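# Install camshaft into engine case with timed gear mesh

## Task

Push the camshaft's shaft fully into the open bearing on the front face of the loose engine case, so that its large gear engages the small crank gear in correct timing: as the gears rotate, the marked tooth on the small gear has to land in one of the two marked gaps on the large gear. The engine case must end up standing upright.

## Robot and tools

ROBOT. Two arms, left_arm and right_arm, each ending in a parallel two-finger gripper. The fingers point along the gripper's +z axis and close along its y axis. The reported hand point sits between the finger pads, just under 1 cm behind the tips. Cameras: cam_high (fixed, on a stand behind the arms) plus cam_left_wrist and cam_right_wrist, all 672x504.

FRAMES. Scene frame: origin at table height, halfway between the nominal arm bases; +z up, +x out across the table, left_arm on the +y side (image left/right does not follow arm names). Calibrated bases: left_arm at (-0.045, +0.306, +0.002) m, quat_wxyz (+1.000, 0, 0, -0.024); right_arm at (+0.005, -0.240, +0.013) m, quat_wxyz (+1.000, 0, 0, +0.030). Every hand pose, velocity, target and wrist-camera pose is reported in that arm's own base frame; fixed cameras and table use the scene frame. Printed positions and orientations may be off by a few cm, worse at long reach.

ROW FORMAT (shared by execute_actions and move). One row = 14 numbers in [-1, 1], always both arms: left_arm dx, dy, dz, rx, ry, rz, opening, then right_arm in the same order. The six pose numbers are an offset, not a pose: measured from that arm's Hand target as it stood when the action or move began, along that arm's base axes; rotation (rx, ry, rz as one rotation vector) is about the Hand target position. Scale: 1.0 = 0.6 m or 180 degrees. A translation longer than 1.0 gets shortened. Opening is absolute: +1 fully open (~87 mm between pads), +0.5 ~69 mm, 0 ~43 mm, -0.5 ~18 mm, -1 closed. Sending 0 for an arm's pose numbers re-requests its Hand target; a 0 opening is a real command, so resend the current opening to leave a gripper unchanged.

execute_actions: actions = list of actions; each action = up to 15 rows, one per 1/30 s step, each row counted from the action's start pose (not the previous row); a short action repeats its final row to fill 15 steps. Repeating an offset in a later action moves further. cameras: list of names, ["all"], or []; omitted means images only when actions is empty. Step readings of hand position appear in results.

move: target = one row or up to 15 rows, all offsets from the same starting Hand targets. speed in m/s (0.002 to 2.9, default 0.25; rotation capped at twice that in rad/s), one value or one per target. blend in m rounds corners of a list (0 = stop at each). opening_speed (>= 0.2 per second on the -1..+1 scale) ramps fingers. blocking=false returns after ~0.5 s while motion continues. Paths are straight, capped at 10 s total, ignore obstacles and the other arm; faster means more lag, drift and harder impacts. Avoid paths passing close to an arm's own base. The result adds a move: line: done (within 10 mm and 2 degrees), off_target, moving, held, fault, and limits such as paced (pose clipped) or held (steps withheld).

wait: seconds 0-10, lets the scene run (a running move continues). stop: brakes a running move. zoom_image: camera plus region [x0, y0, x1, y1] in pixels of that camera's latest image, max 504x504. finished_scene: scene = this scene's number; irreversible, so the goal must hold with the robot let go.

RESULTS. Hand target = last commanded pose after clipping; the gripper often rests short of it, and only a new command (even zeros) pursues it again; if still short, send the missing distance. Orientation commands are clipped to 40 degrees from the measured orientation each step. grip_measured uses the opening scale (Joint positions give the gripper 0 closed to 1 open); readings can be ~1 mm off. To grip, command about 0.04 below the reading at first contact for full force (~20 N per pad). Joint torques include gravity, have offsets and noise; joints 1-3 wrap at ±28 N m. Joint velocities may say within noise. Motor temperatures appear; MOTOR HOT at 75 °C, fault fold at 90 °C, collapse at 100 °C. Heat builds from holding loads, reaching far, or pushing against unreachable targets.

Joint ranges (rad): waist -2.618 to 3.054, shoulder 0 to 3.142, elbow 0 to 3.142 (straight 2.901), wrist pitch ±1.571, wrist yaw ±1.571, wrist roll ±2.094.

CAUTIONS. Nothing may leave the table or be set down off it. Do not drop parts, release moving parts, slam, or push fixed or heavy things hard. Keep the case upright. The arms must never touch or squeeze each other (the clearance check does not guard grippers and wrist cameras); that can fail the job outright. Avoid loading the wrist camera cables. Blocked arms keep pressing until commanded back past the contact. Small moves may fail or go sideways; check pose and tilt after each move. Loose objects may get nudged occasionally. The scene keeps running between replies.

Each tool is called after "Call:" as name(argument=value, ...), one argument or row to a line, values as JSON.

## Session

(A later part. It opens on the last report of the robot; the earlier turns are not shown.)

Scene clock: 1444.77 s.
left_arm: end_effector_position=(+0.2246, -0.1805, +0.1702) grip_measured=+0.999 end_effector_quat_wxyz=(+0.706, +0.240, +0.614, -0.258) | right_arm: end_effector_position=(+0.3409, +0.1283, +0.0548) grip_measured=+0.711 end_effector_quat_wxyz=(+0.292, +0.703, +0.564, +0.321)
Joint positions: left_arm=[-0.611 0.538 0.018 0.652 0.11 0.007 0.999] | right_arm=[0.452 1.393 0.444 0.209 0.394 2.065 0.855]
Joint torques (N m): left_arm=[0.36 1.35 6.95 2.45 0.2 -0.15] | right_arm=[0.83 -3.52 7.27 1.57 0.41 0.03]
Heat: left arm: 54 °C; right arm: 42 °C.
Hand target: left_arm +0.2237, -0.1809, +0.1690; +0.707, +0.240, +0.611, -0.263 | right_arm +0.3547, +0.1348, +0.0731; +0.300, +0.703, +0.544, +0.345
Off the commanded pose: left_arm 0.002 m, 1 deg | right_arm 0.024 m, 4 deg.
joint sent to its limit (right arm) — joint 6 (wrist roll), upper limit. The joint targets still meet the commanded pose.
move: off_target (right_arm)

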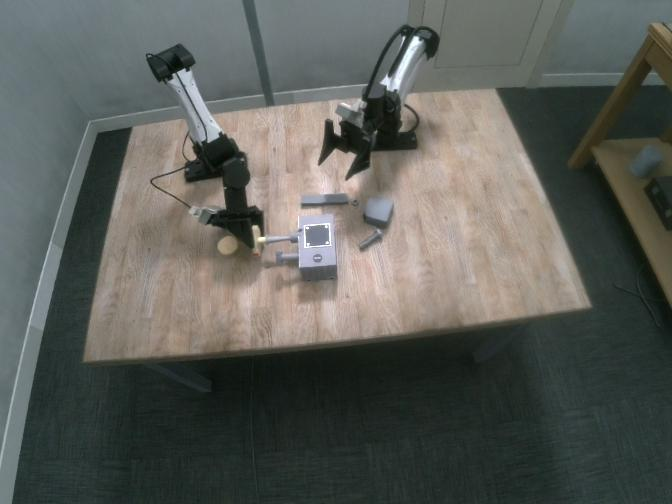

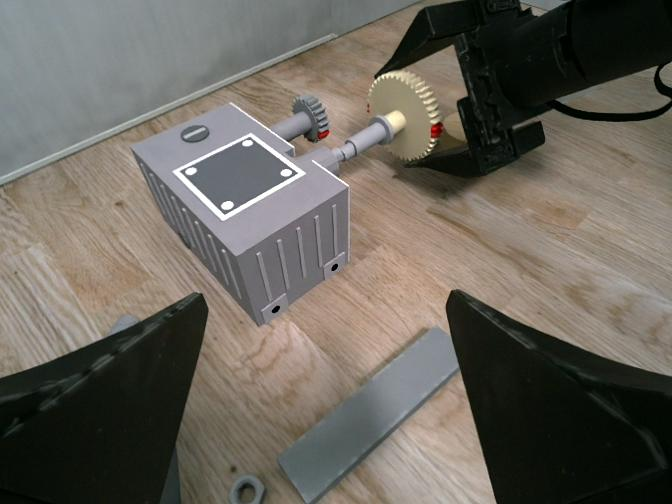

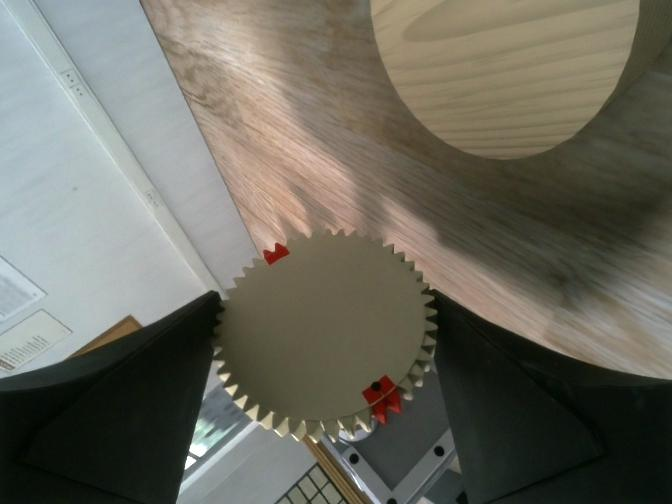

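Call:
move(
  target=[0,0,0,0,0,0,1,0.002,0,0.003,-0.0127,-0.0653,0,0.6],
  speed=0.05,
  cameras=["all"],
)

Call:
zoom_image(
  camera="cam_left_wrist",
  region=[290, 80, 430, 185],
)

Call:
zoom_image(
  camera="cam_high",
  region=[245, 220, 325, 280],
)

Scene clock: 1489.30 s.
left_arm: end_effector_position=(+0.2246, -0.1805, +0.1702) grip_measured=+0.999 end_effector_quat_wxyz=(+0.706, +0.240, +0.614, -0.258) | right_arm: end_effector_position=(+0.3489, +0.1294, +0.0576) grip_measured=+0.711 end_effector_quat_wxyz=(+0.361, +0.665, +0.539, +0.370)
Joint positions: left_arm=[-0.611 0.538 0.018 0.652 0.11 0.007 0.999] | right_arm=[0.499 1.499 0.329 0.605 0.516 1.991 0.855]
Joint torques (N m): left_arm=[0.35 1.33 6.95 2.45 0.2 -0.14] | right_arm=[0.98 -3.89 3.82 2.19 0.34 -0.04]
Heat: left arm: 54 °C; right arm: 44 °C.
Hand target: left_arm +0.2237, -0.1809, +0.1690; +0.707, +0.240, +0.611, -0.263 | right_arm +0.3559, +0.1347, +0.0749; +0.369, +0.658, +0.517, +0.404
Off the commanded pose: left_arm 0.002 m, 1 deg | right_arm 0.019 m, 5 deg.
move: off_target (right_arm)

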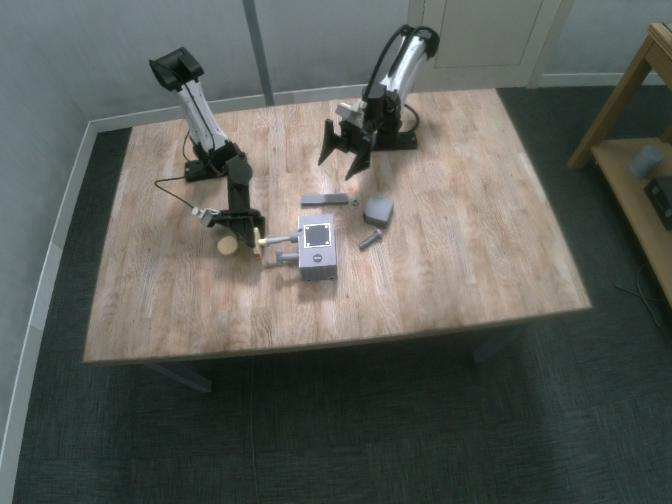

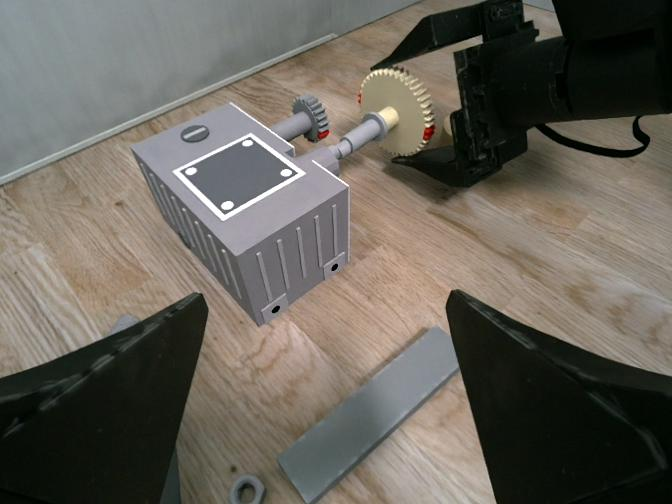

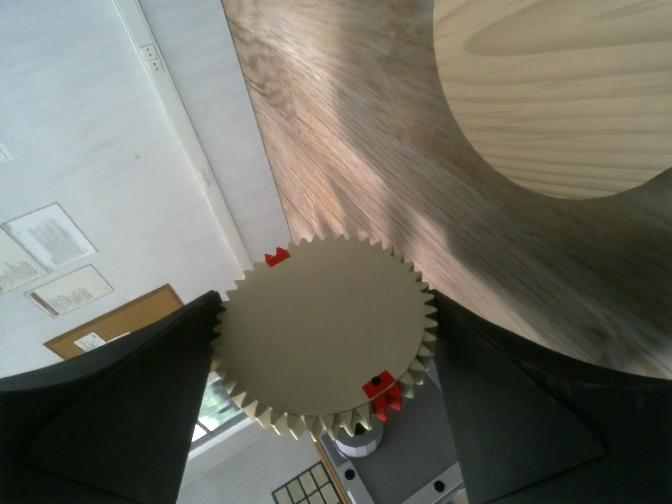

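Scaled by 3.600 from the camera's 672x504 image, which has a finer 960x720 frame.

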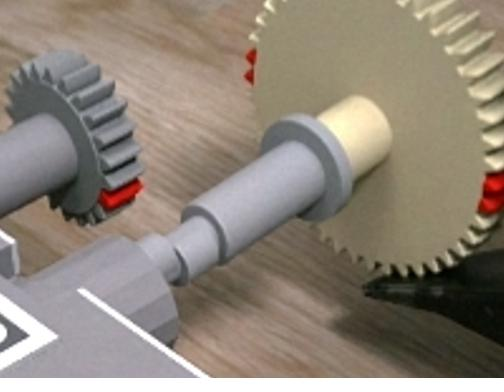

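Scaled by 6.300 from the camera's 672x504 image, which has a finer 960x720 frame.

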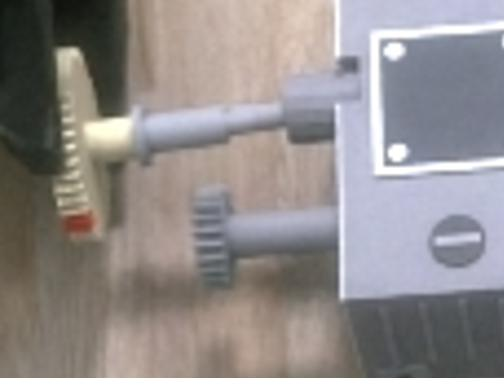

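Call:
move(
  target=[0,0,0,0,0,0,1,-0.012,0,0,0,0,0,0.6],
  speed=0.05,
  cameras=["all"],
)

Call:
zoom_image(
  camera="cam_left_wrist",
  region=[290, 80, 430, 185],
)

Call:
zoom_image(
  camera="cam_high",
  region=[245, 220, 325, 280],
)

Scene clock: 1507.87 s.
left_arm: end_effector_position=(+0.2246, -0.1805, +0.1702) grip_measured=+0.999 end_effector_quat_wxyz=(+0.706, +0.240, +0.614, -0.258) | right_arm: end_effector_position=(+0.3441, +0.1322, +0.0557) grip_measured=+0.711 end_effector_quat_wxyz=(+0.361, +0.662, +0.541, +0.373)
Joint positions: left_arm=[-0.611 0.538 0.018 0.652 0.11 0.007 0.999] | right_arm=[0.517 1.499 0.311 0.625 0.525 1.993 0.855]
Joint torques (N m): left_arm=[0.35 1.33 6.95 2.45 0.2 -0.15] | right_arm=[0.9 -5.86 3.47 2.01 0.41 0.01]
Heat: left arm: 54 °C; right arm: 44 °C.
Hand target: left_arm +0.2237, -0.1809, +0.1690; +0.707, +0.240, +0.611, -0.263 | right_arm +0.3487, +0.1347, +0.0749; +0.369, +0.658, +0.517, +0.404
Off the commanded pose: left_arm 0.002 m, 1 deg | right_arm 0.020 m, 5 deg.
move: off_target (right_arm)

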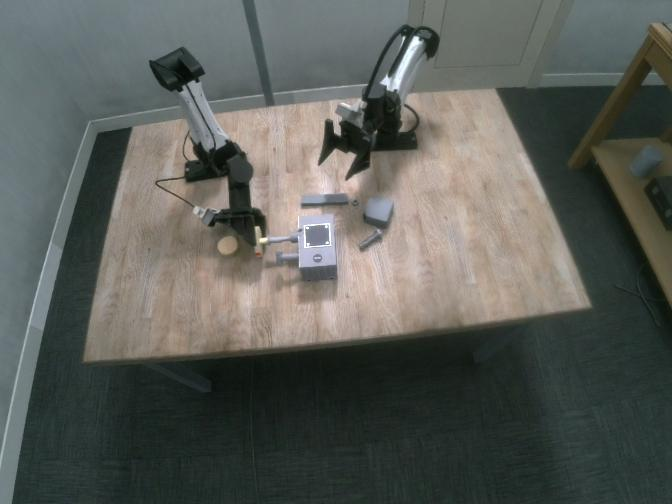

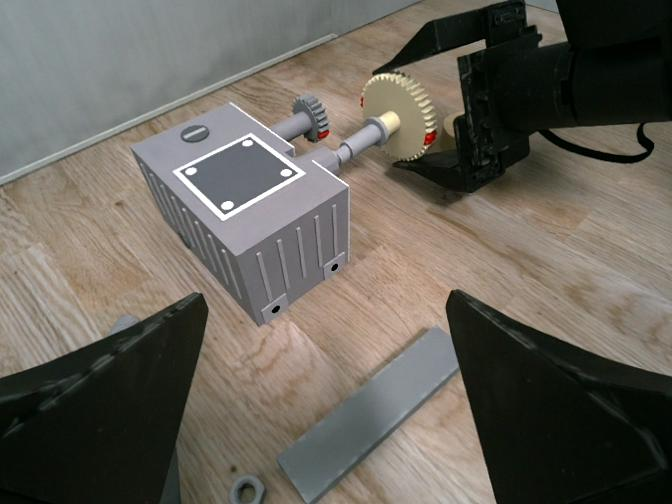

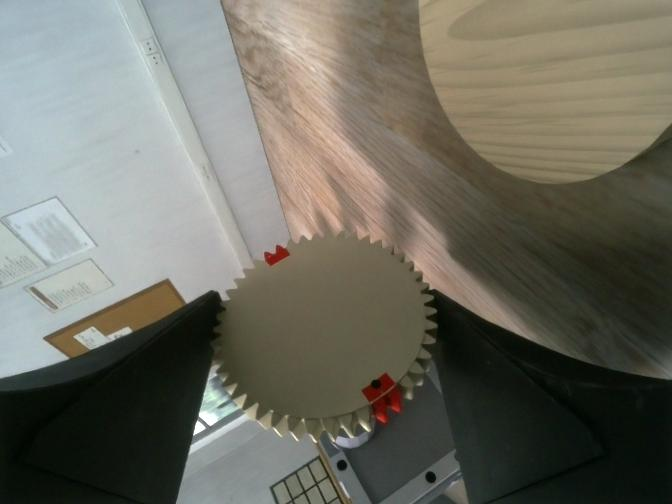

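Scaled by 3.600 from the camera's 672x504 image, which has a finer 960x720 frame.

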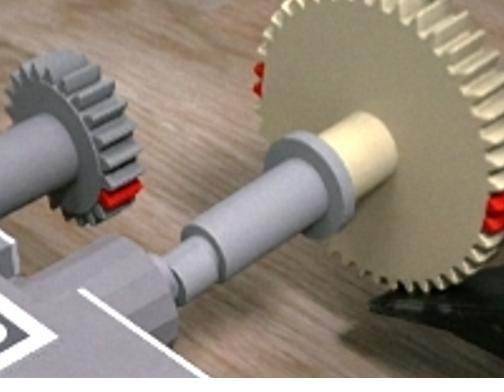

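Scaled by 6.300 from the camera's 672x504 image, which has a finer 960x720 frame.

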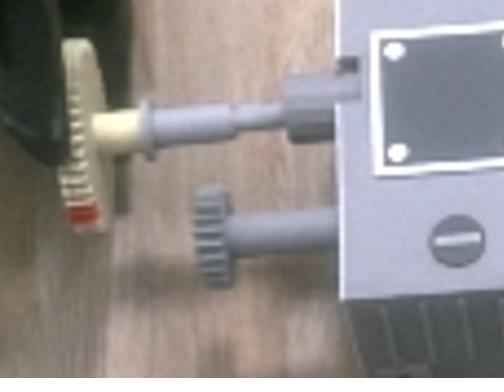

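Call:
move(
  target=[0,0,0,0,0,0,1,-0.011,0,-0.001,0,0,-0.012,0.6],
  speed=0.05,
  cameras=["all"],
)

Call:
zoom_image(
  camera="cam_left_wrist",
  region=[290, 80, 430, 185],
)

Call:
zoom_image(
  camera="cam_high",
  region=[245, 220, 325, 280],
)

Scene clock: 1519.37 s.
left_arm: end_effector_position=(+0.2246, -0.1805, +0.1702) grip_measured=+0.999 end_effector_quat_wxyz=(+0.706, +0.240, +0.614, -0.258) | right_arm: end_effector_position=(+0.3395, +0.1340, +0.0590) grip_measured=+0.710 end_effector_quat_wxyz=(+0.371, +0.667, +0.526, +0.374)
Joint positions: left_arm=[-0.611 0.538 0.018 0.652 0.11 0.007 0.999] | right_arm=[0.561 1.487 0.303 0.617 0.593 2.035 0.855]
Joint torques (N m): left_arm=[0.35 1.32 6.95 2.45 0.2 -0.15] | right_arm=[0.84 -5.94 3.51 1.8 0.45 0.07]
Heat: left arm: 54 °C; right arm: 44 °C.
Hand target: left_arm +0.2237, -0.1809, +0.1690; +0.707, +0.240, +0.611, -0.263 | right_arm +0.3421, +0.1347, +0.0743; +0.376, +0.668, +0.505, +0.397
Off the commanded pose: left_arm 0.002 m, 1 deg | right_arm 0.015 m, 4 deg.
move: off_target (right_arm)

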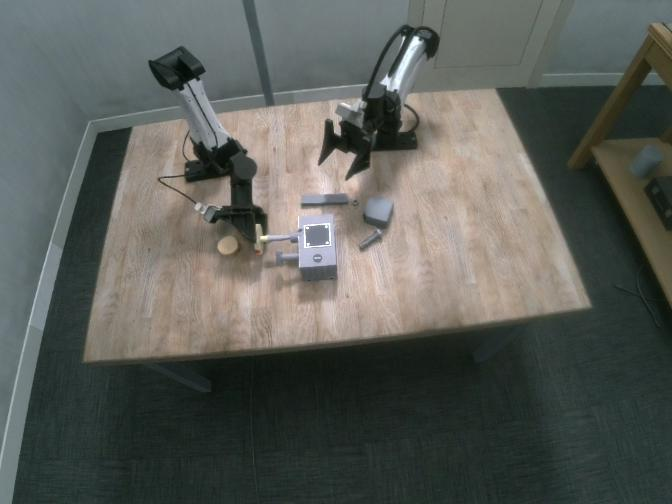

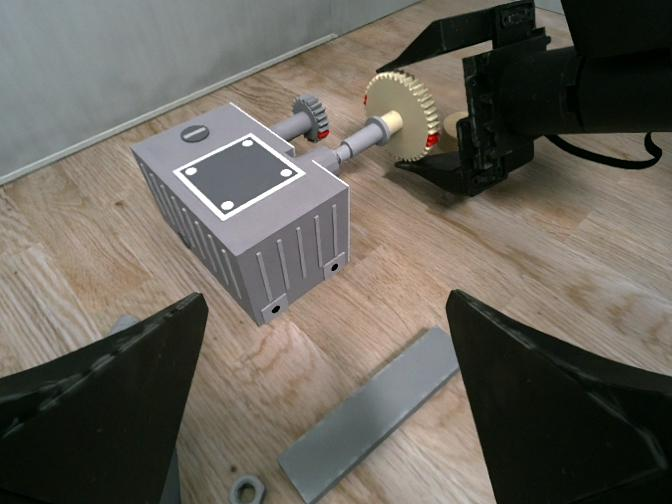

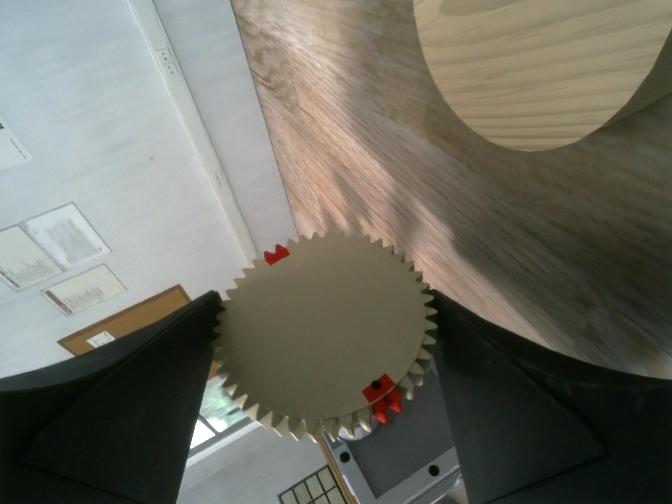

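Scaled by 3.600 from the camera's 672x504 image, which has a finer 960x720 frame.

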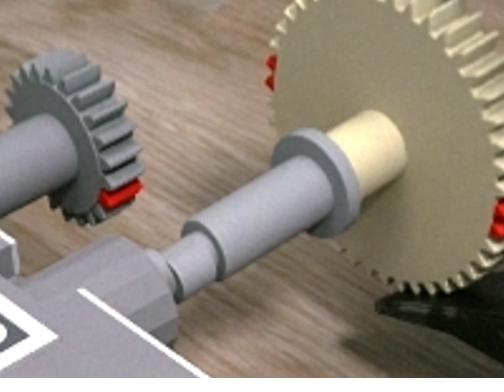

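Scaled by 6.300 from the camera's 672x504 image, which has a finer 960x720 frame.

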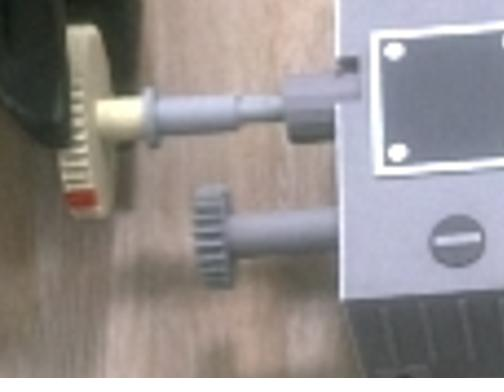

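Call:
zoom_image(
  camera="cam_left_wrist",
  region=[305, 135, 365, 180],
)

Call:
zoom_image(
  camera="cam_right_wrist",
  region=[300, 390, 460, 504],
)

Scaled by 8.400 from the camera's 672x504 image, which has a finer 960x720 frame.

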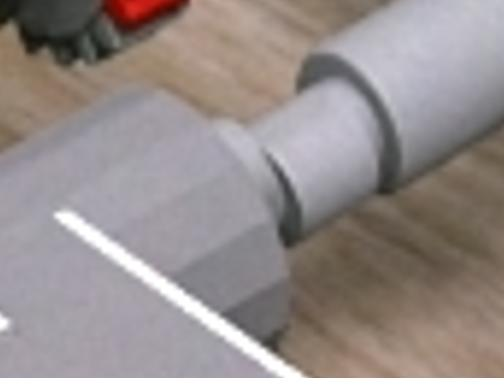

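Scaled by 3.150 from the camera's 672x504 image, which has a finer 960x720 frame.

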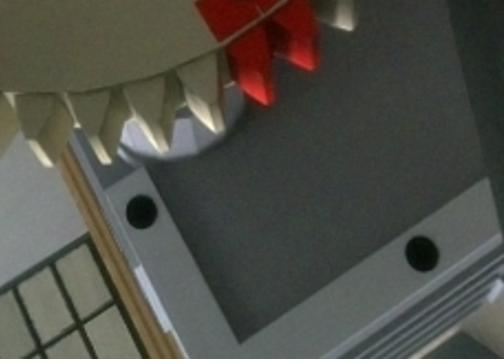

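Call:
move(
  target=[0,0,0,0,0,0,1,0.009,0.034,0.002,0,0,0,0.6],
  speed=0.04,
  cameras=["all"],
)

Call:
zoom_image(
  camera="cam_left_wrist",
  region=[290, 80, 430, 185],
)

Call:
zoom_image(
  camera="cam_high",
  region=[245, 220, 325, 280],
)

Scene clock: 1545.80 s.
left_arm: end_effector_position=(+0.2246, -0.1805, +0.1702) grip_measured=+0.999 end_effector_quat_wxyz=(+0.706, +0.240, +0.614, -0.258) | right_arm: end_effector_position=(+0.3368, +0.1432, +0.0573) grip_measured=+0.710 end_effector_quat_wxyz=(+0.379, +0.667, +0.525, +0.369)
Joint positions: left_arm=[-0.611 0.538 0.018 0.652 0.11 0.007 0.999] | right_arm=[0.618 1.51 0.322 0.596 0.658 2.067 0.855]
Joint torques (N m): left_arm=[0.35 1.33 6.95 2.45 0.21 -0.14] | right_arm=[1.13 -3.63 6.48 1.67 0.32 0.01]
Heat: left arm: 54 °C; right arm: 46 °C.
Hand target: left_arm +0.2237, -0.1809, +0.1690; +0.707, +0.240, +0.611, -0.263 | right_arm +0.3475, +0.1551, +0.0755; +0.376, +0.668, +0.505, +0.397
Off the commanded pose: left_arm 0.002 m, 1 deg | right_arm 0.024 m, 4 deg.
joint sent to its limit (right arm) — joint 6 (wrist roll), upper limit. The joint targets still meet the commanded pose.
move: off_target (right_arm)

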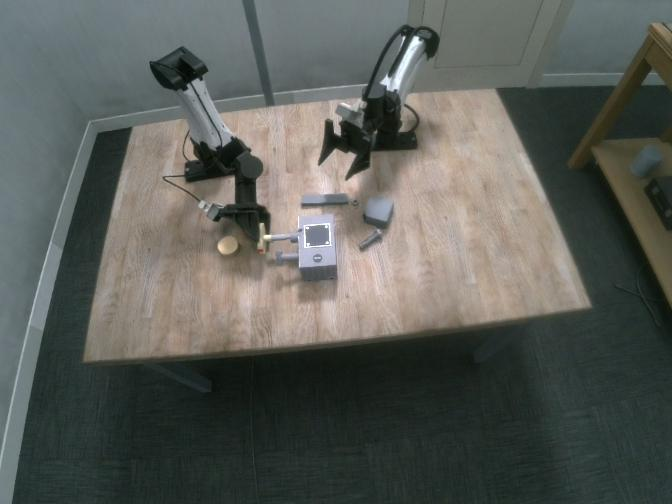

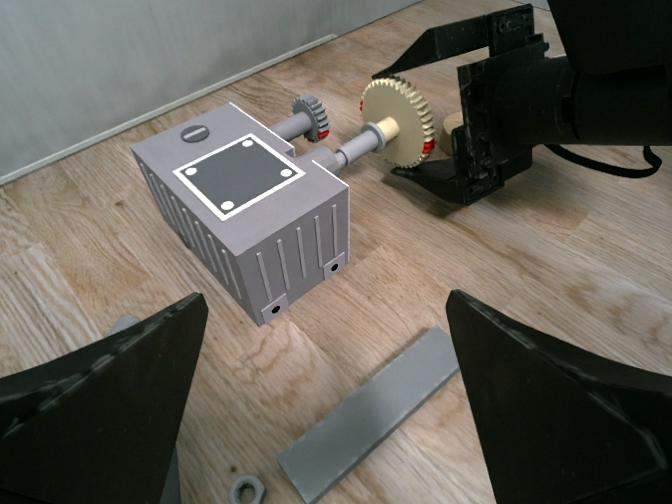

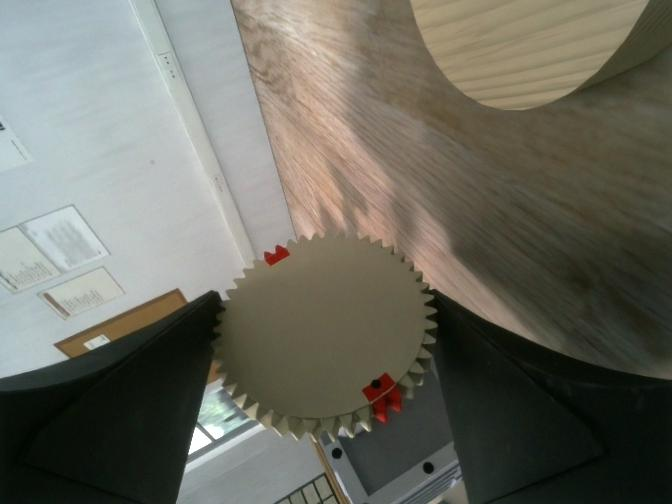

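Scaled by 3.600 from the camera's 672x504 image, which has a finer 960x720 frame.

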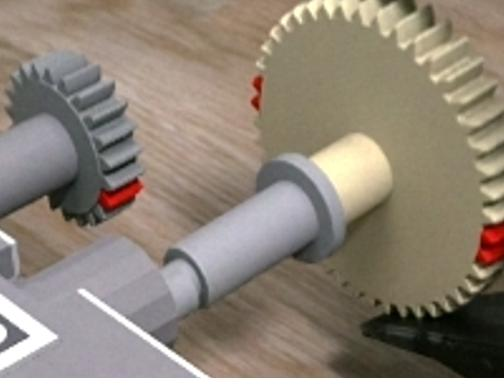

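Scaled by 6.300 from the camera's 672x504 image, which has a finer 960x720 frame.

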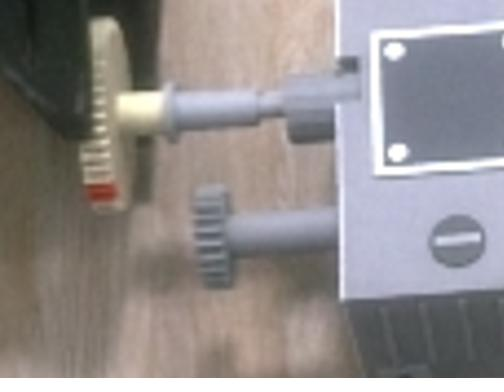

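Call:
move(
  target=[0,0,0,0,0,0,1,0.0,0,0.001,-0.0025,-0.056,0,0.6],
  speed=0.05,
  cameras=["all"],
)

Call:
zoom_image(
  camera="cam_left_wrist",
  region=[290, 80, 430, 185],
)

Call:
zoom_image(
  camera="cam_high",
  region=[245, 220, 325, 280],
)

Scene clock: 1567.77 s.
left_arm: end_effector_position=(+0.2246, -0.1805, +0.1702) grip_measured=+0.999 end_effector_quat_wxyz=(+0.706, +0.240, +0.614, -0.258) | right_arm: end_effector_position=(+0.3441, +0.1531, +0.0588) grip_measured=+0.710 end_effector_quat_wxyz=(+0.417, +0.632, +0.499, +0.423)
Joint positions: left_arm=[-0.611 0.538 0.018 0.652 0.11 0.007 0.999] | right_arm=[0.651 1.745 0.264 1.077 0.72 1.969 0.855]
Joint torques (N m): left_arm=[0.36 1.36 6.95 2.45 0.2 -0.15] | right_arm=[0.79 -4.56 2.59 2.2 0.42 -0.04]
Heat: left arm: 54 °C; right arm: 46 °C.
Hand target: left_arm +0.2237, -0.1809, +0.1690; +0.707, +0.240, +0.611, -0.263 | right_arm +0.3475, +0.1551, +0.0760; +0.422, +0.629, +0.471, +0.452
Off the commanded pose: left_arm 0.002 m, 1 deg | right_arm 0.018 m, 5 deg.
move: off_target (right_arm)

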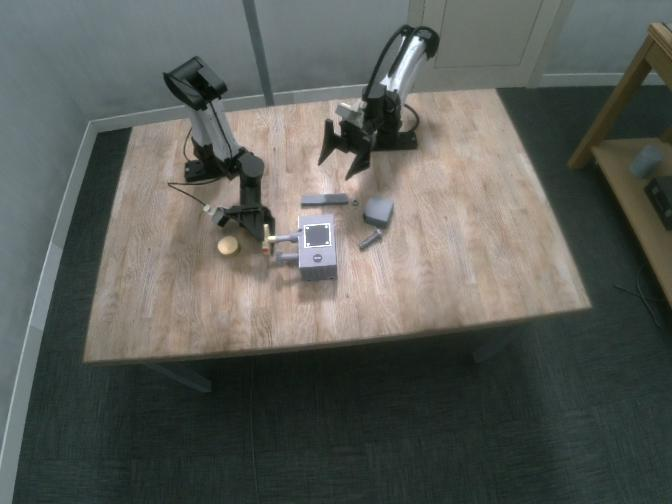

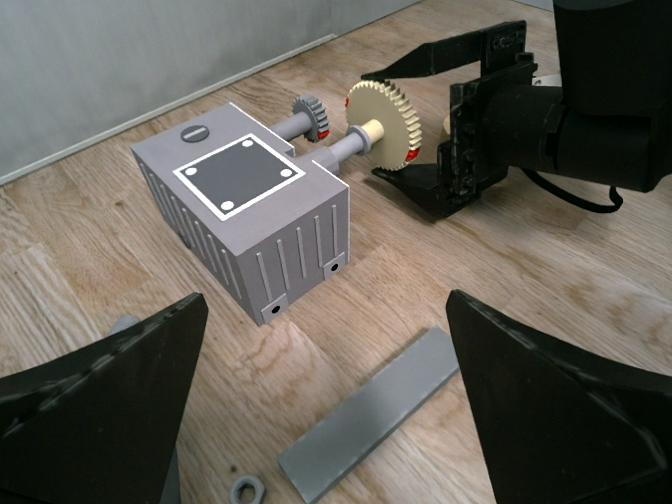

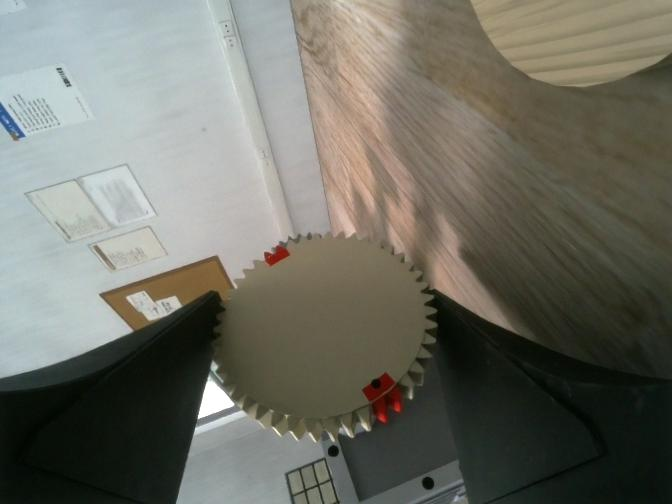

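Scaled by 3.600 from the camera's 672x504 image, which has a finer 960x720 frame.

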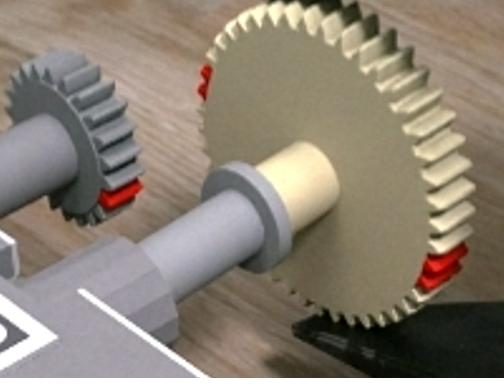

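Scaled by 6.300 from the camera's 672x504 image, which has a finer 960x720 frame.

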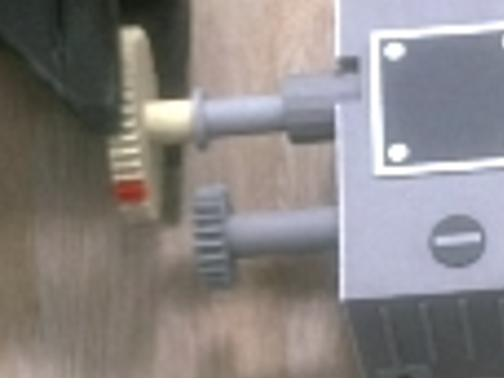

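Call:
move(
  target=[0,0,0,0,0,0,1,0.004,0.02,0.001,0,0,0,0.6],
  speed=0.03,
  cameras=["all"],
)

Call:
zoom_image(
  camera="cam_left_wrist",
  region=[290, 80, 430, 185],
)

Call:
zoom_image(
  camera="cam_high",
  region=[245, 220, 325, 280],
)

Scene clock: 1577.07 s.
left_arm: end_effector_position=(+0.2246, -0.1805, +0.1702) grip_measured=+0.999 end_effector_quat_wxyz=(+0.706, +0.240, +0.614, -0.258) | right_arm: end_effector_position=(+0.3412, +0.1592, +0.0580) grip_measured=+0.710 end_effector_quat_wxyz=(+0.421, +0.630, +0.498, +0.422)
Joint positions: left_arm=[-0.611 0.538 0.018 0.652 0.11 0.007 0.999] | right_arm=[0.686 1.759 0.271 1.078 0.757 1.977 0.855]
Joint torques (N m): left_arm=[0.35 1.33 6.95 2.45 0.2 -0.15] | right_arm=[0.98 -4.46 4.77 1.92 0.39 0]
Heat: left arm: 54 °C; right arm: 46 °C.
Hand target: left_arm +0.2237, -0.1809, +0.1690; +0.707, +0.240, +0.611, -0.263 | right_arm +0.3499, +0.1672, +0.0766; +0.422, +0.629, +0.472, +0.452
Off the commanded pose: left_arm 0.002 m, 1 deg | right_arm 0.022 m, 5 deg.
move: off_target (right_arm)

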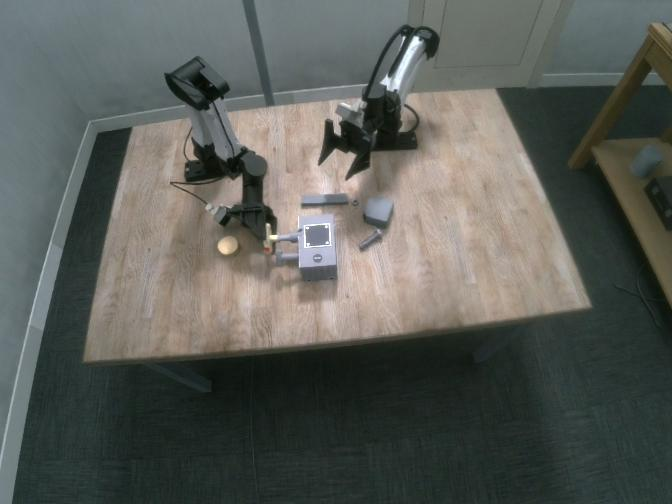

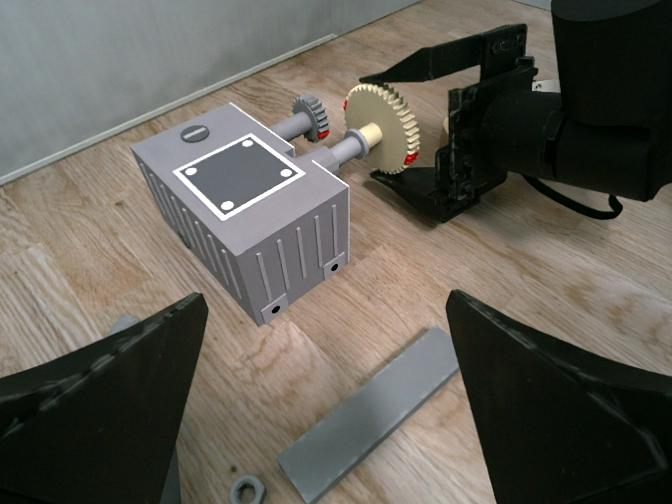

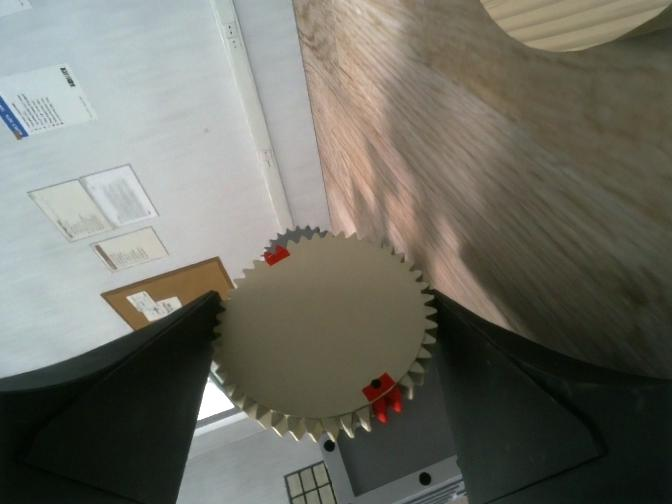

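Scaled by 3.600 from the camera's 672x504 image, which has a finer 960x720 frame.

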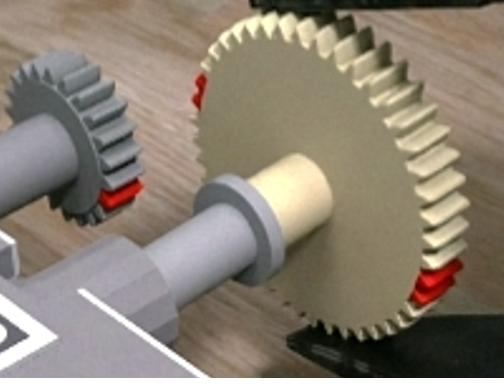

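Scaled by 6.300 from the camera's 672x504 image, which has a finer 960x720 frame.

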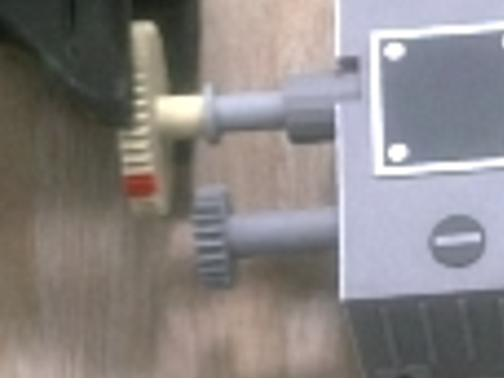

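Call:
move(
  target=[0,0,0,0,0,0,1,0.008,0.02,0.001,0,0,0,0.6],
  speed=0.03,
  cameras=["all"],
)

Call:
zoom_image(
  camera="cam_left_wrist",
  region=[290, 80, 430, 185],
)

Call:
zoom_image(
  camera="cam_high",
  region=[245, 220, 325, 280],
)

Scene clock: 1587.37 s.
left_arm: end_effector_position=(+0.2246, -0.1805, +0.1702) grip_measured=+0.999 end_effector_quat_wxyz=(+0.706, +0.240, +0.614, -0.258) | right_arm: end_effector_position=(+0.3457, +0.1619, +0.0578) grip_measured=+0.710 end_effector_quat_wxyz=(+0.433, +0.634, +0.490, +0.413)
Joint positions: left_arm=[-0.611 0.538 0.018 0.652 0.11 0.007 0.999] | right_arm=[0.705 1.778 0.307 1.046 0.81 1.991 0.855]
Joint torques (N m): left_arm=[0.36 1.33 6.94 2.45 0.2 -0.15] | right_arm=[1.51 -4.74 5.57 1.84 0.11 0]
Heat: left arm: 54 °C; right arm: 45 °C.
Hand target: left_arm +0.2237, -0.1809, +0.1690; +0.707, +0.240, +0.611, -0.263 | right_arm +0.3548, +0.1791, +0.0773; +0.422, +0.629, +0.471, +0.452
Off the commanded pose: left_arm 0.002 m, 1 deg | right_arm 0.027 m, 5 deg.
move: off_target (right_arm)

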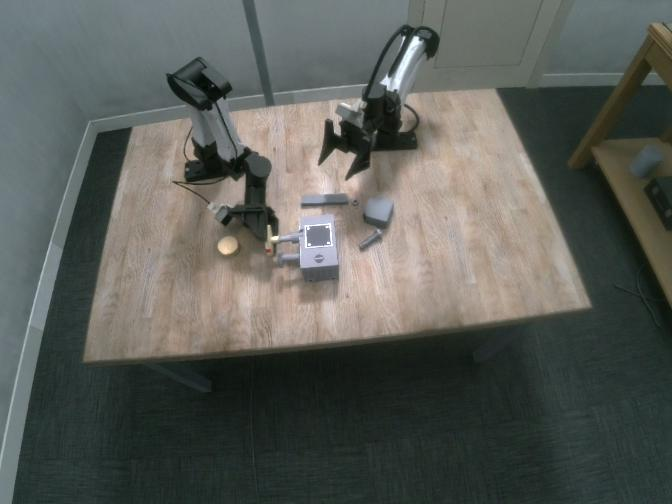

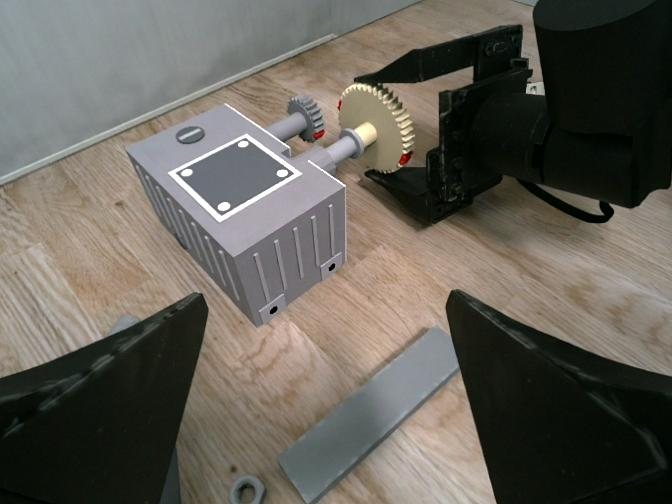

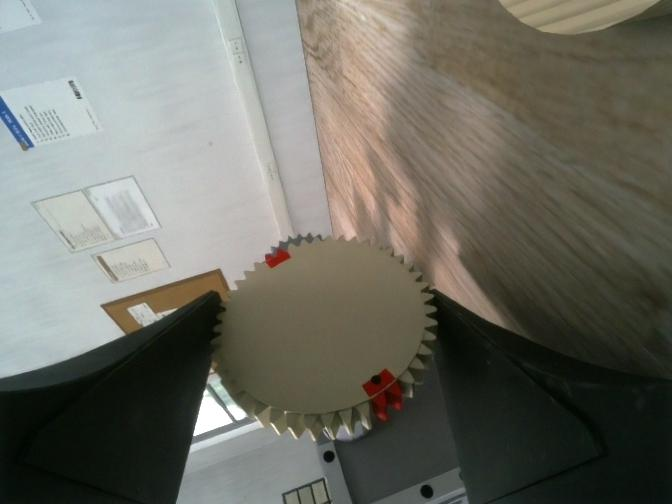

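Scaled by 3.600 from the camera's 672x504 image, which has a finer 960x720 frame.

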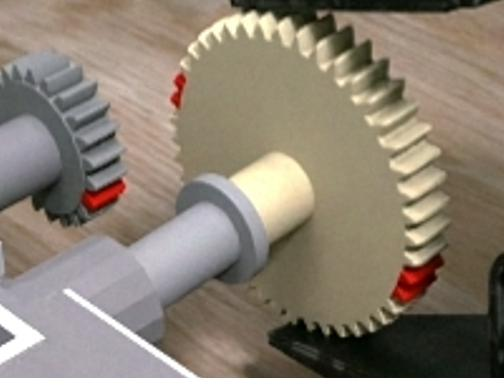

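Scaled by 6.300 from the camera's 672x504 image, which has a finer 960x720 frame.

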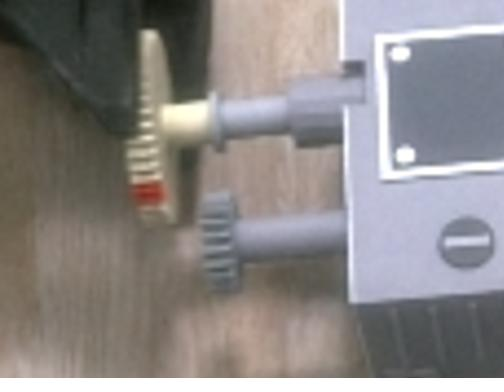

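Call:
move(
  target=[
    [0.177,0.152,0.035,0.08,0.06,-0.06,-1,-0.006,-0.010,0,0,0,0,0.6],
    [0.266,0.080,-0.151,0.1173,0.1026,-0.098,-1,-0.006,-0.010,0,0,0,0,0.6],
  ],
  speed=0.2,
  cameras=["all"],
)

Scene clock: 1631.23 s.
left_arm: end_effector_position=(+0.3728, -0.1324, +0.0741) grip_measured=-1.000 end_effector_quat_wxyz=(+0.486, +0.399, +0.718, -0.299) | right_arm: end_effector_position=(+0.3456, +0.1620, +0.0578) grip_measured=+0.710 end_effector_quat_wxyz=(+0.433, +0.634, +0.490, +0.413)
Joint positions: left_arm=[-0.002 1.665 0.751 0.267 0.954 0.509 0] | right_arm=[0.706 1.778 0.307 1.046 0.81 1.991 0.855]
Joint torques (N m): left_arm=[-0.8 -4.88 9.25 1.86 0.3 0.08] | right_arm=[0.61 -5.91 3.67 2 -0.01 -0.07]
Motor temperatures (°C): left_arm=[23 24 37 54 26 25 24] | right_arm=[25 30 36 47 27 26 30]
Heat: left arm: 54 °C; right arm: 47 °C.
Hand target: left_arm +0.3833, -0.1330, +0.0783; +0.497, +0.409, +0.709, -0.287 | right_arm +0.3511, +0.1732, +0.0773; +0.422, +0.629, +0.471, +0.452
Off the commanded pose: left_arm 0.011 m, 2 deg | right_arm 0.023 m, 5 deg.
move: off_target (left_arm, right_arm)

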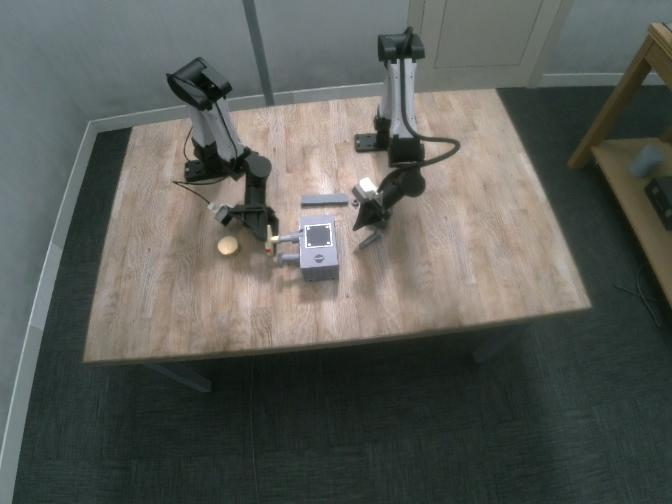

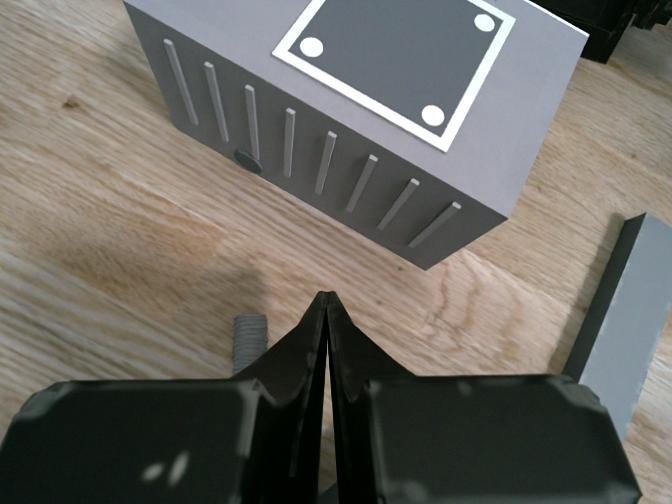

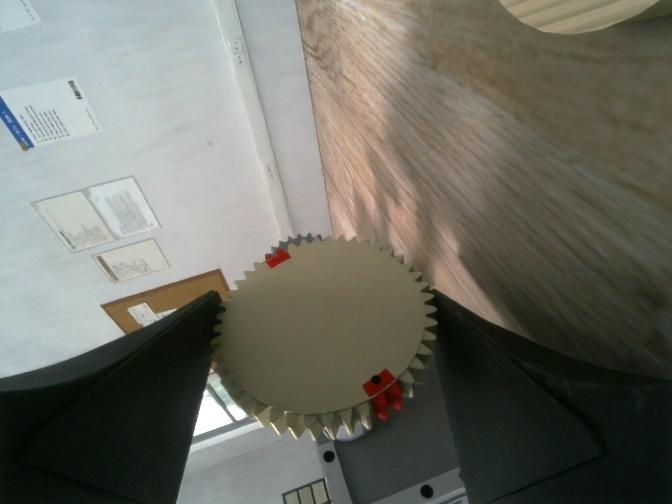

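Call:
move(
  target=[-0.0025,-0.065,0,0,0,0,-1,0,0,0,0,0,0,0.6],
  speed=0.08,
  cameras=["cam_left_wrist"],
)

Scene clock: 1643.90 s.
left_arm: end_effector_position=(+0.3773, -0.1712, +0.0801) grip_measured=-1.000 end_effector_quat_wxyz=(+0.495, +0.410, +0.709, -0.291) | right_arm: end_effector_position=(+0.3456, +0.1620, +0.0578) grip_measured=+0.710 end_effector_quat_wxyz=(+0.433, +0.634, +0.490, +0.413)
Joint positions: left_arm=[-0.131 1.671 0.751 0.377 0.85 0.42 0] | right_arm=[0.706 1.778 0.307 1.046 0.81 1.991 0.855]
Joint torques (N m): left_arm=[-0.65 -4.82 7.62 2.02 0.23 -0.12] | right_arm=[0.62 -5.9 3.7 2 -0.01 -0.07]
Heat: left arm: 53 °C; right arm: 47 °C.
Hand target: left_arm +0.3817, -0.1720, +0.0783; +0.497, +0.409, +0.709, -0.287 | right_arm +0.3511, +0.1732, +0.0773; +0.422, +0.629, +0.471, +0.452
Off the commanded pose: left_arm 0.005 m, 1 deg | right_arm 0.023 m, 5 deg.
move: off_target (right_arm)
Images, in order (width x height): cam_left_wrist 672x504.

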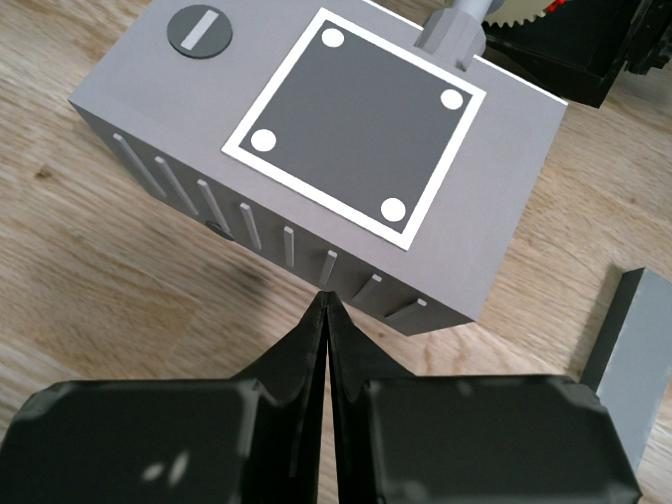

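Call:
move(
  target=[-0.0025,-0.020,-0.022,0,0,0,-1,0,0,0,0,0,0,0.6],
  speed=0.04,
  cameras=["cam_left_wrist"],
)

Call:
zoom_image(
  camera="cam_left_wrist",
  region=[260, 0, 560, 350],
)

Scene clock: 1654.57 s.
left_arm: end_effector_position=(+0.3819, -0.1828, +0.0732) grip_measured=-1.000 end_effector_quat_wxyz=(+0.502, +0.412, +0.705, -0.287) | right_arm: end_effector_position=(+0.3456, +0.1620, +0.0578) grip_measured=+0.710 end_effector_quat_wxyz=(+0.433, +0.634, +0.490, +0.413)
Joint positions: left_arm=[-0.167 1.714 0.743 0.465 0.816 0.392 0] | right_arm=[0.706 1.778 0.307 1.046 0.81 1.991 0.855]
Joint torques (N m): left_arm=[-0.94 -5.07 5.67 2.06 0.19 -0.12] | right_arm=[0.59 -5.91 3.71 2 0 -0.06]
Heat: left arm: 53 °C; right arm: 48 °C.
Hand target: left_arm +0.3802, -0.1840, +0.0651; +0.497, +0.409, +0.709, -0.287 | right_arm +0.3511, +0.1732, +0.0773; +0.422, +0.629, +0.471, +0.452
Off the commanded pose: left_arm 0.008 m, 1 deg | right_arm 0.023 m, 5 deg.
move: off_target (right_arm)
Images, in order (width x height): cam_left_wrist 672x504.

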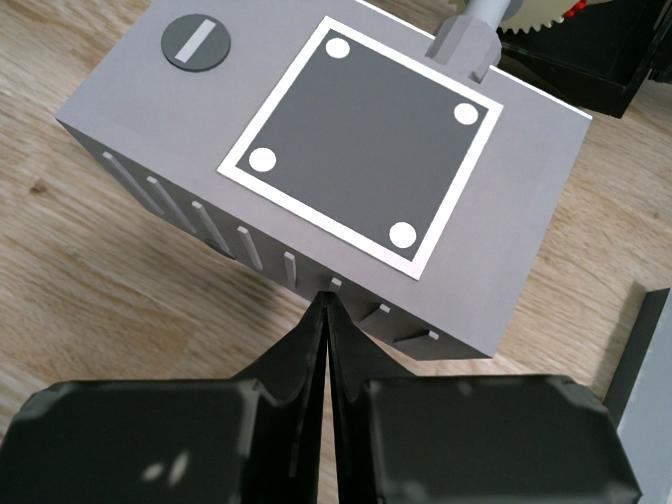

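Scaled by 1.440 from the camera's 672x504 image, which has a finer 960x720 frame.

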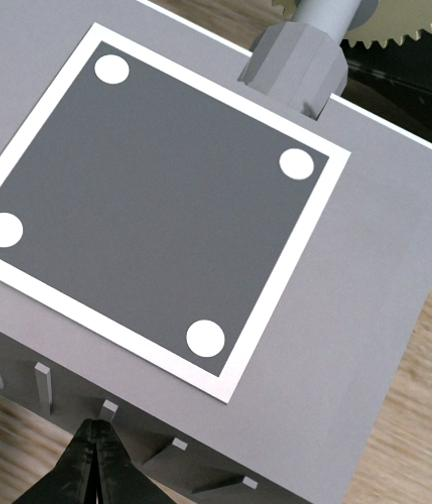

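Call:
move(
  target=[0.003,-0.018,-0.004,0,0,0,-1,0,0,0,0,0,0,0.6],
  speed=0.03,
  cameras=["cam_left_wrist","cam_high"],
)

Scene clock: 1662.03 s.
left_arm: end_effector_position=(+0.3868, -0.1839, +0.0667) grip_measured=-1.000 end_effector_quat_wxyz=(+0.501, +0.402, +0.716, -0.273) | right_arm: end_effector_position=(+0.3456, +0.1620, +0.0578) grip_measured=+0.710 end_effector_quat_wxyz=(+0.433, +0.634, +0.490, +0.413)
Joint positions: left_arm=[-0.184 1.732 0.743 0.486 0.761 0.374 0] | right_arm=[0.706 1.778 0.307 1.046 0.81 1.991 0.855]
Joint torques (N m): left_arm=[-2.43 -4.94 6.34 2.19 0.48 -0.16] | right_arm=[0.61 -5.94 3.7 2 -0.01 -0.06]
Heat: left arm: 53 °C; right arm: 48 °C.
Hand target: left_arm +0.3821, -0.1947, +0.0627; +0.497, +0.409, +0.709, -0.287 | right_arm +0.3511, +0.1732, +0.0773; +0.422, +0.629, +0.471, +0.452
Off the commanded pose: left_arm 0.013 m, 2 deg | right_arm 0.023 m, 5 deg.
move: off_target (left_arm, right_arm)
Images, in order (width x height): cam_high 672x504, cam_left_wrist 672x504.

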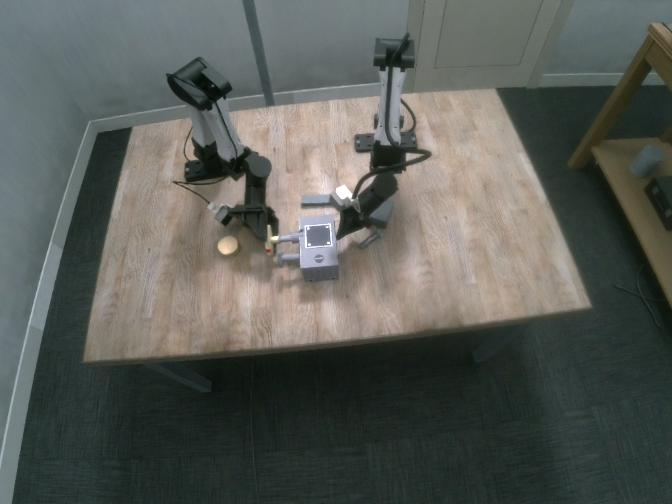

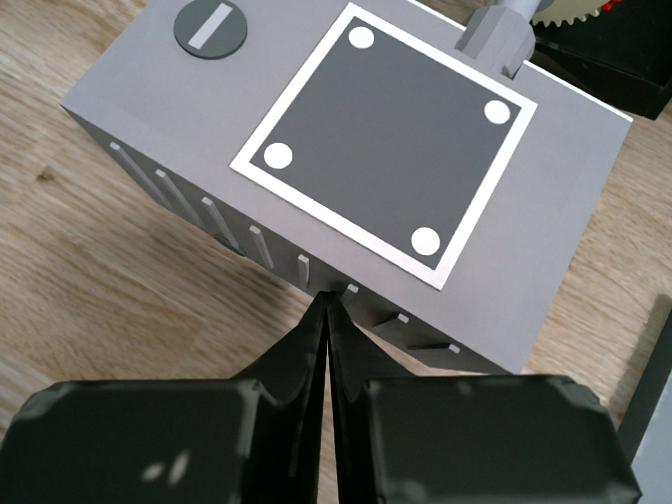

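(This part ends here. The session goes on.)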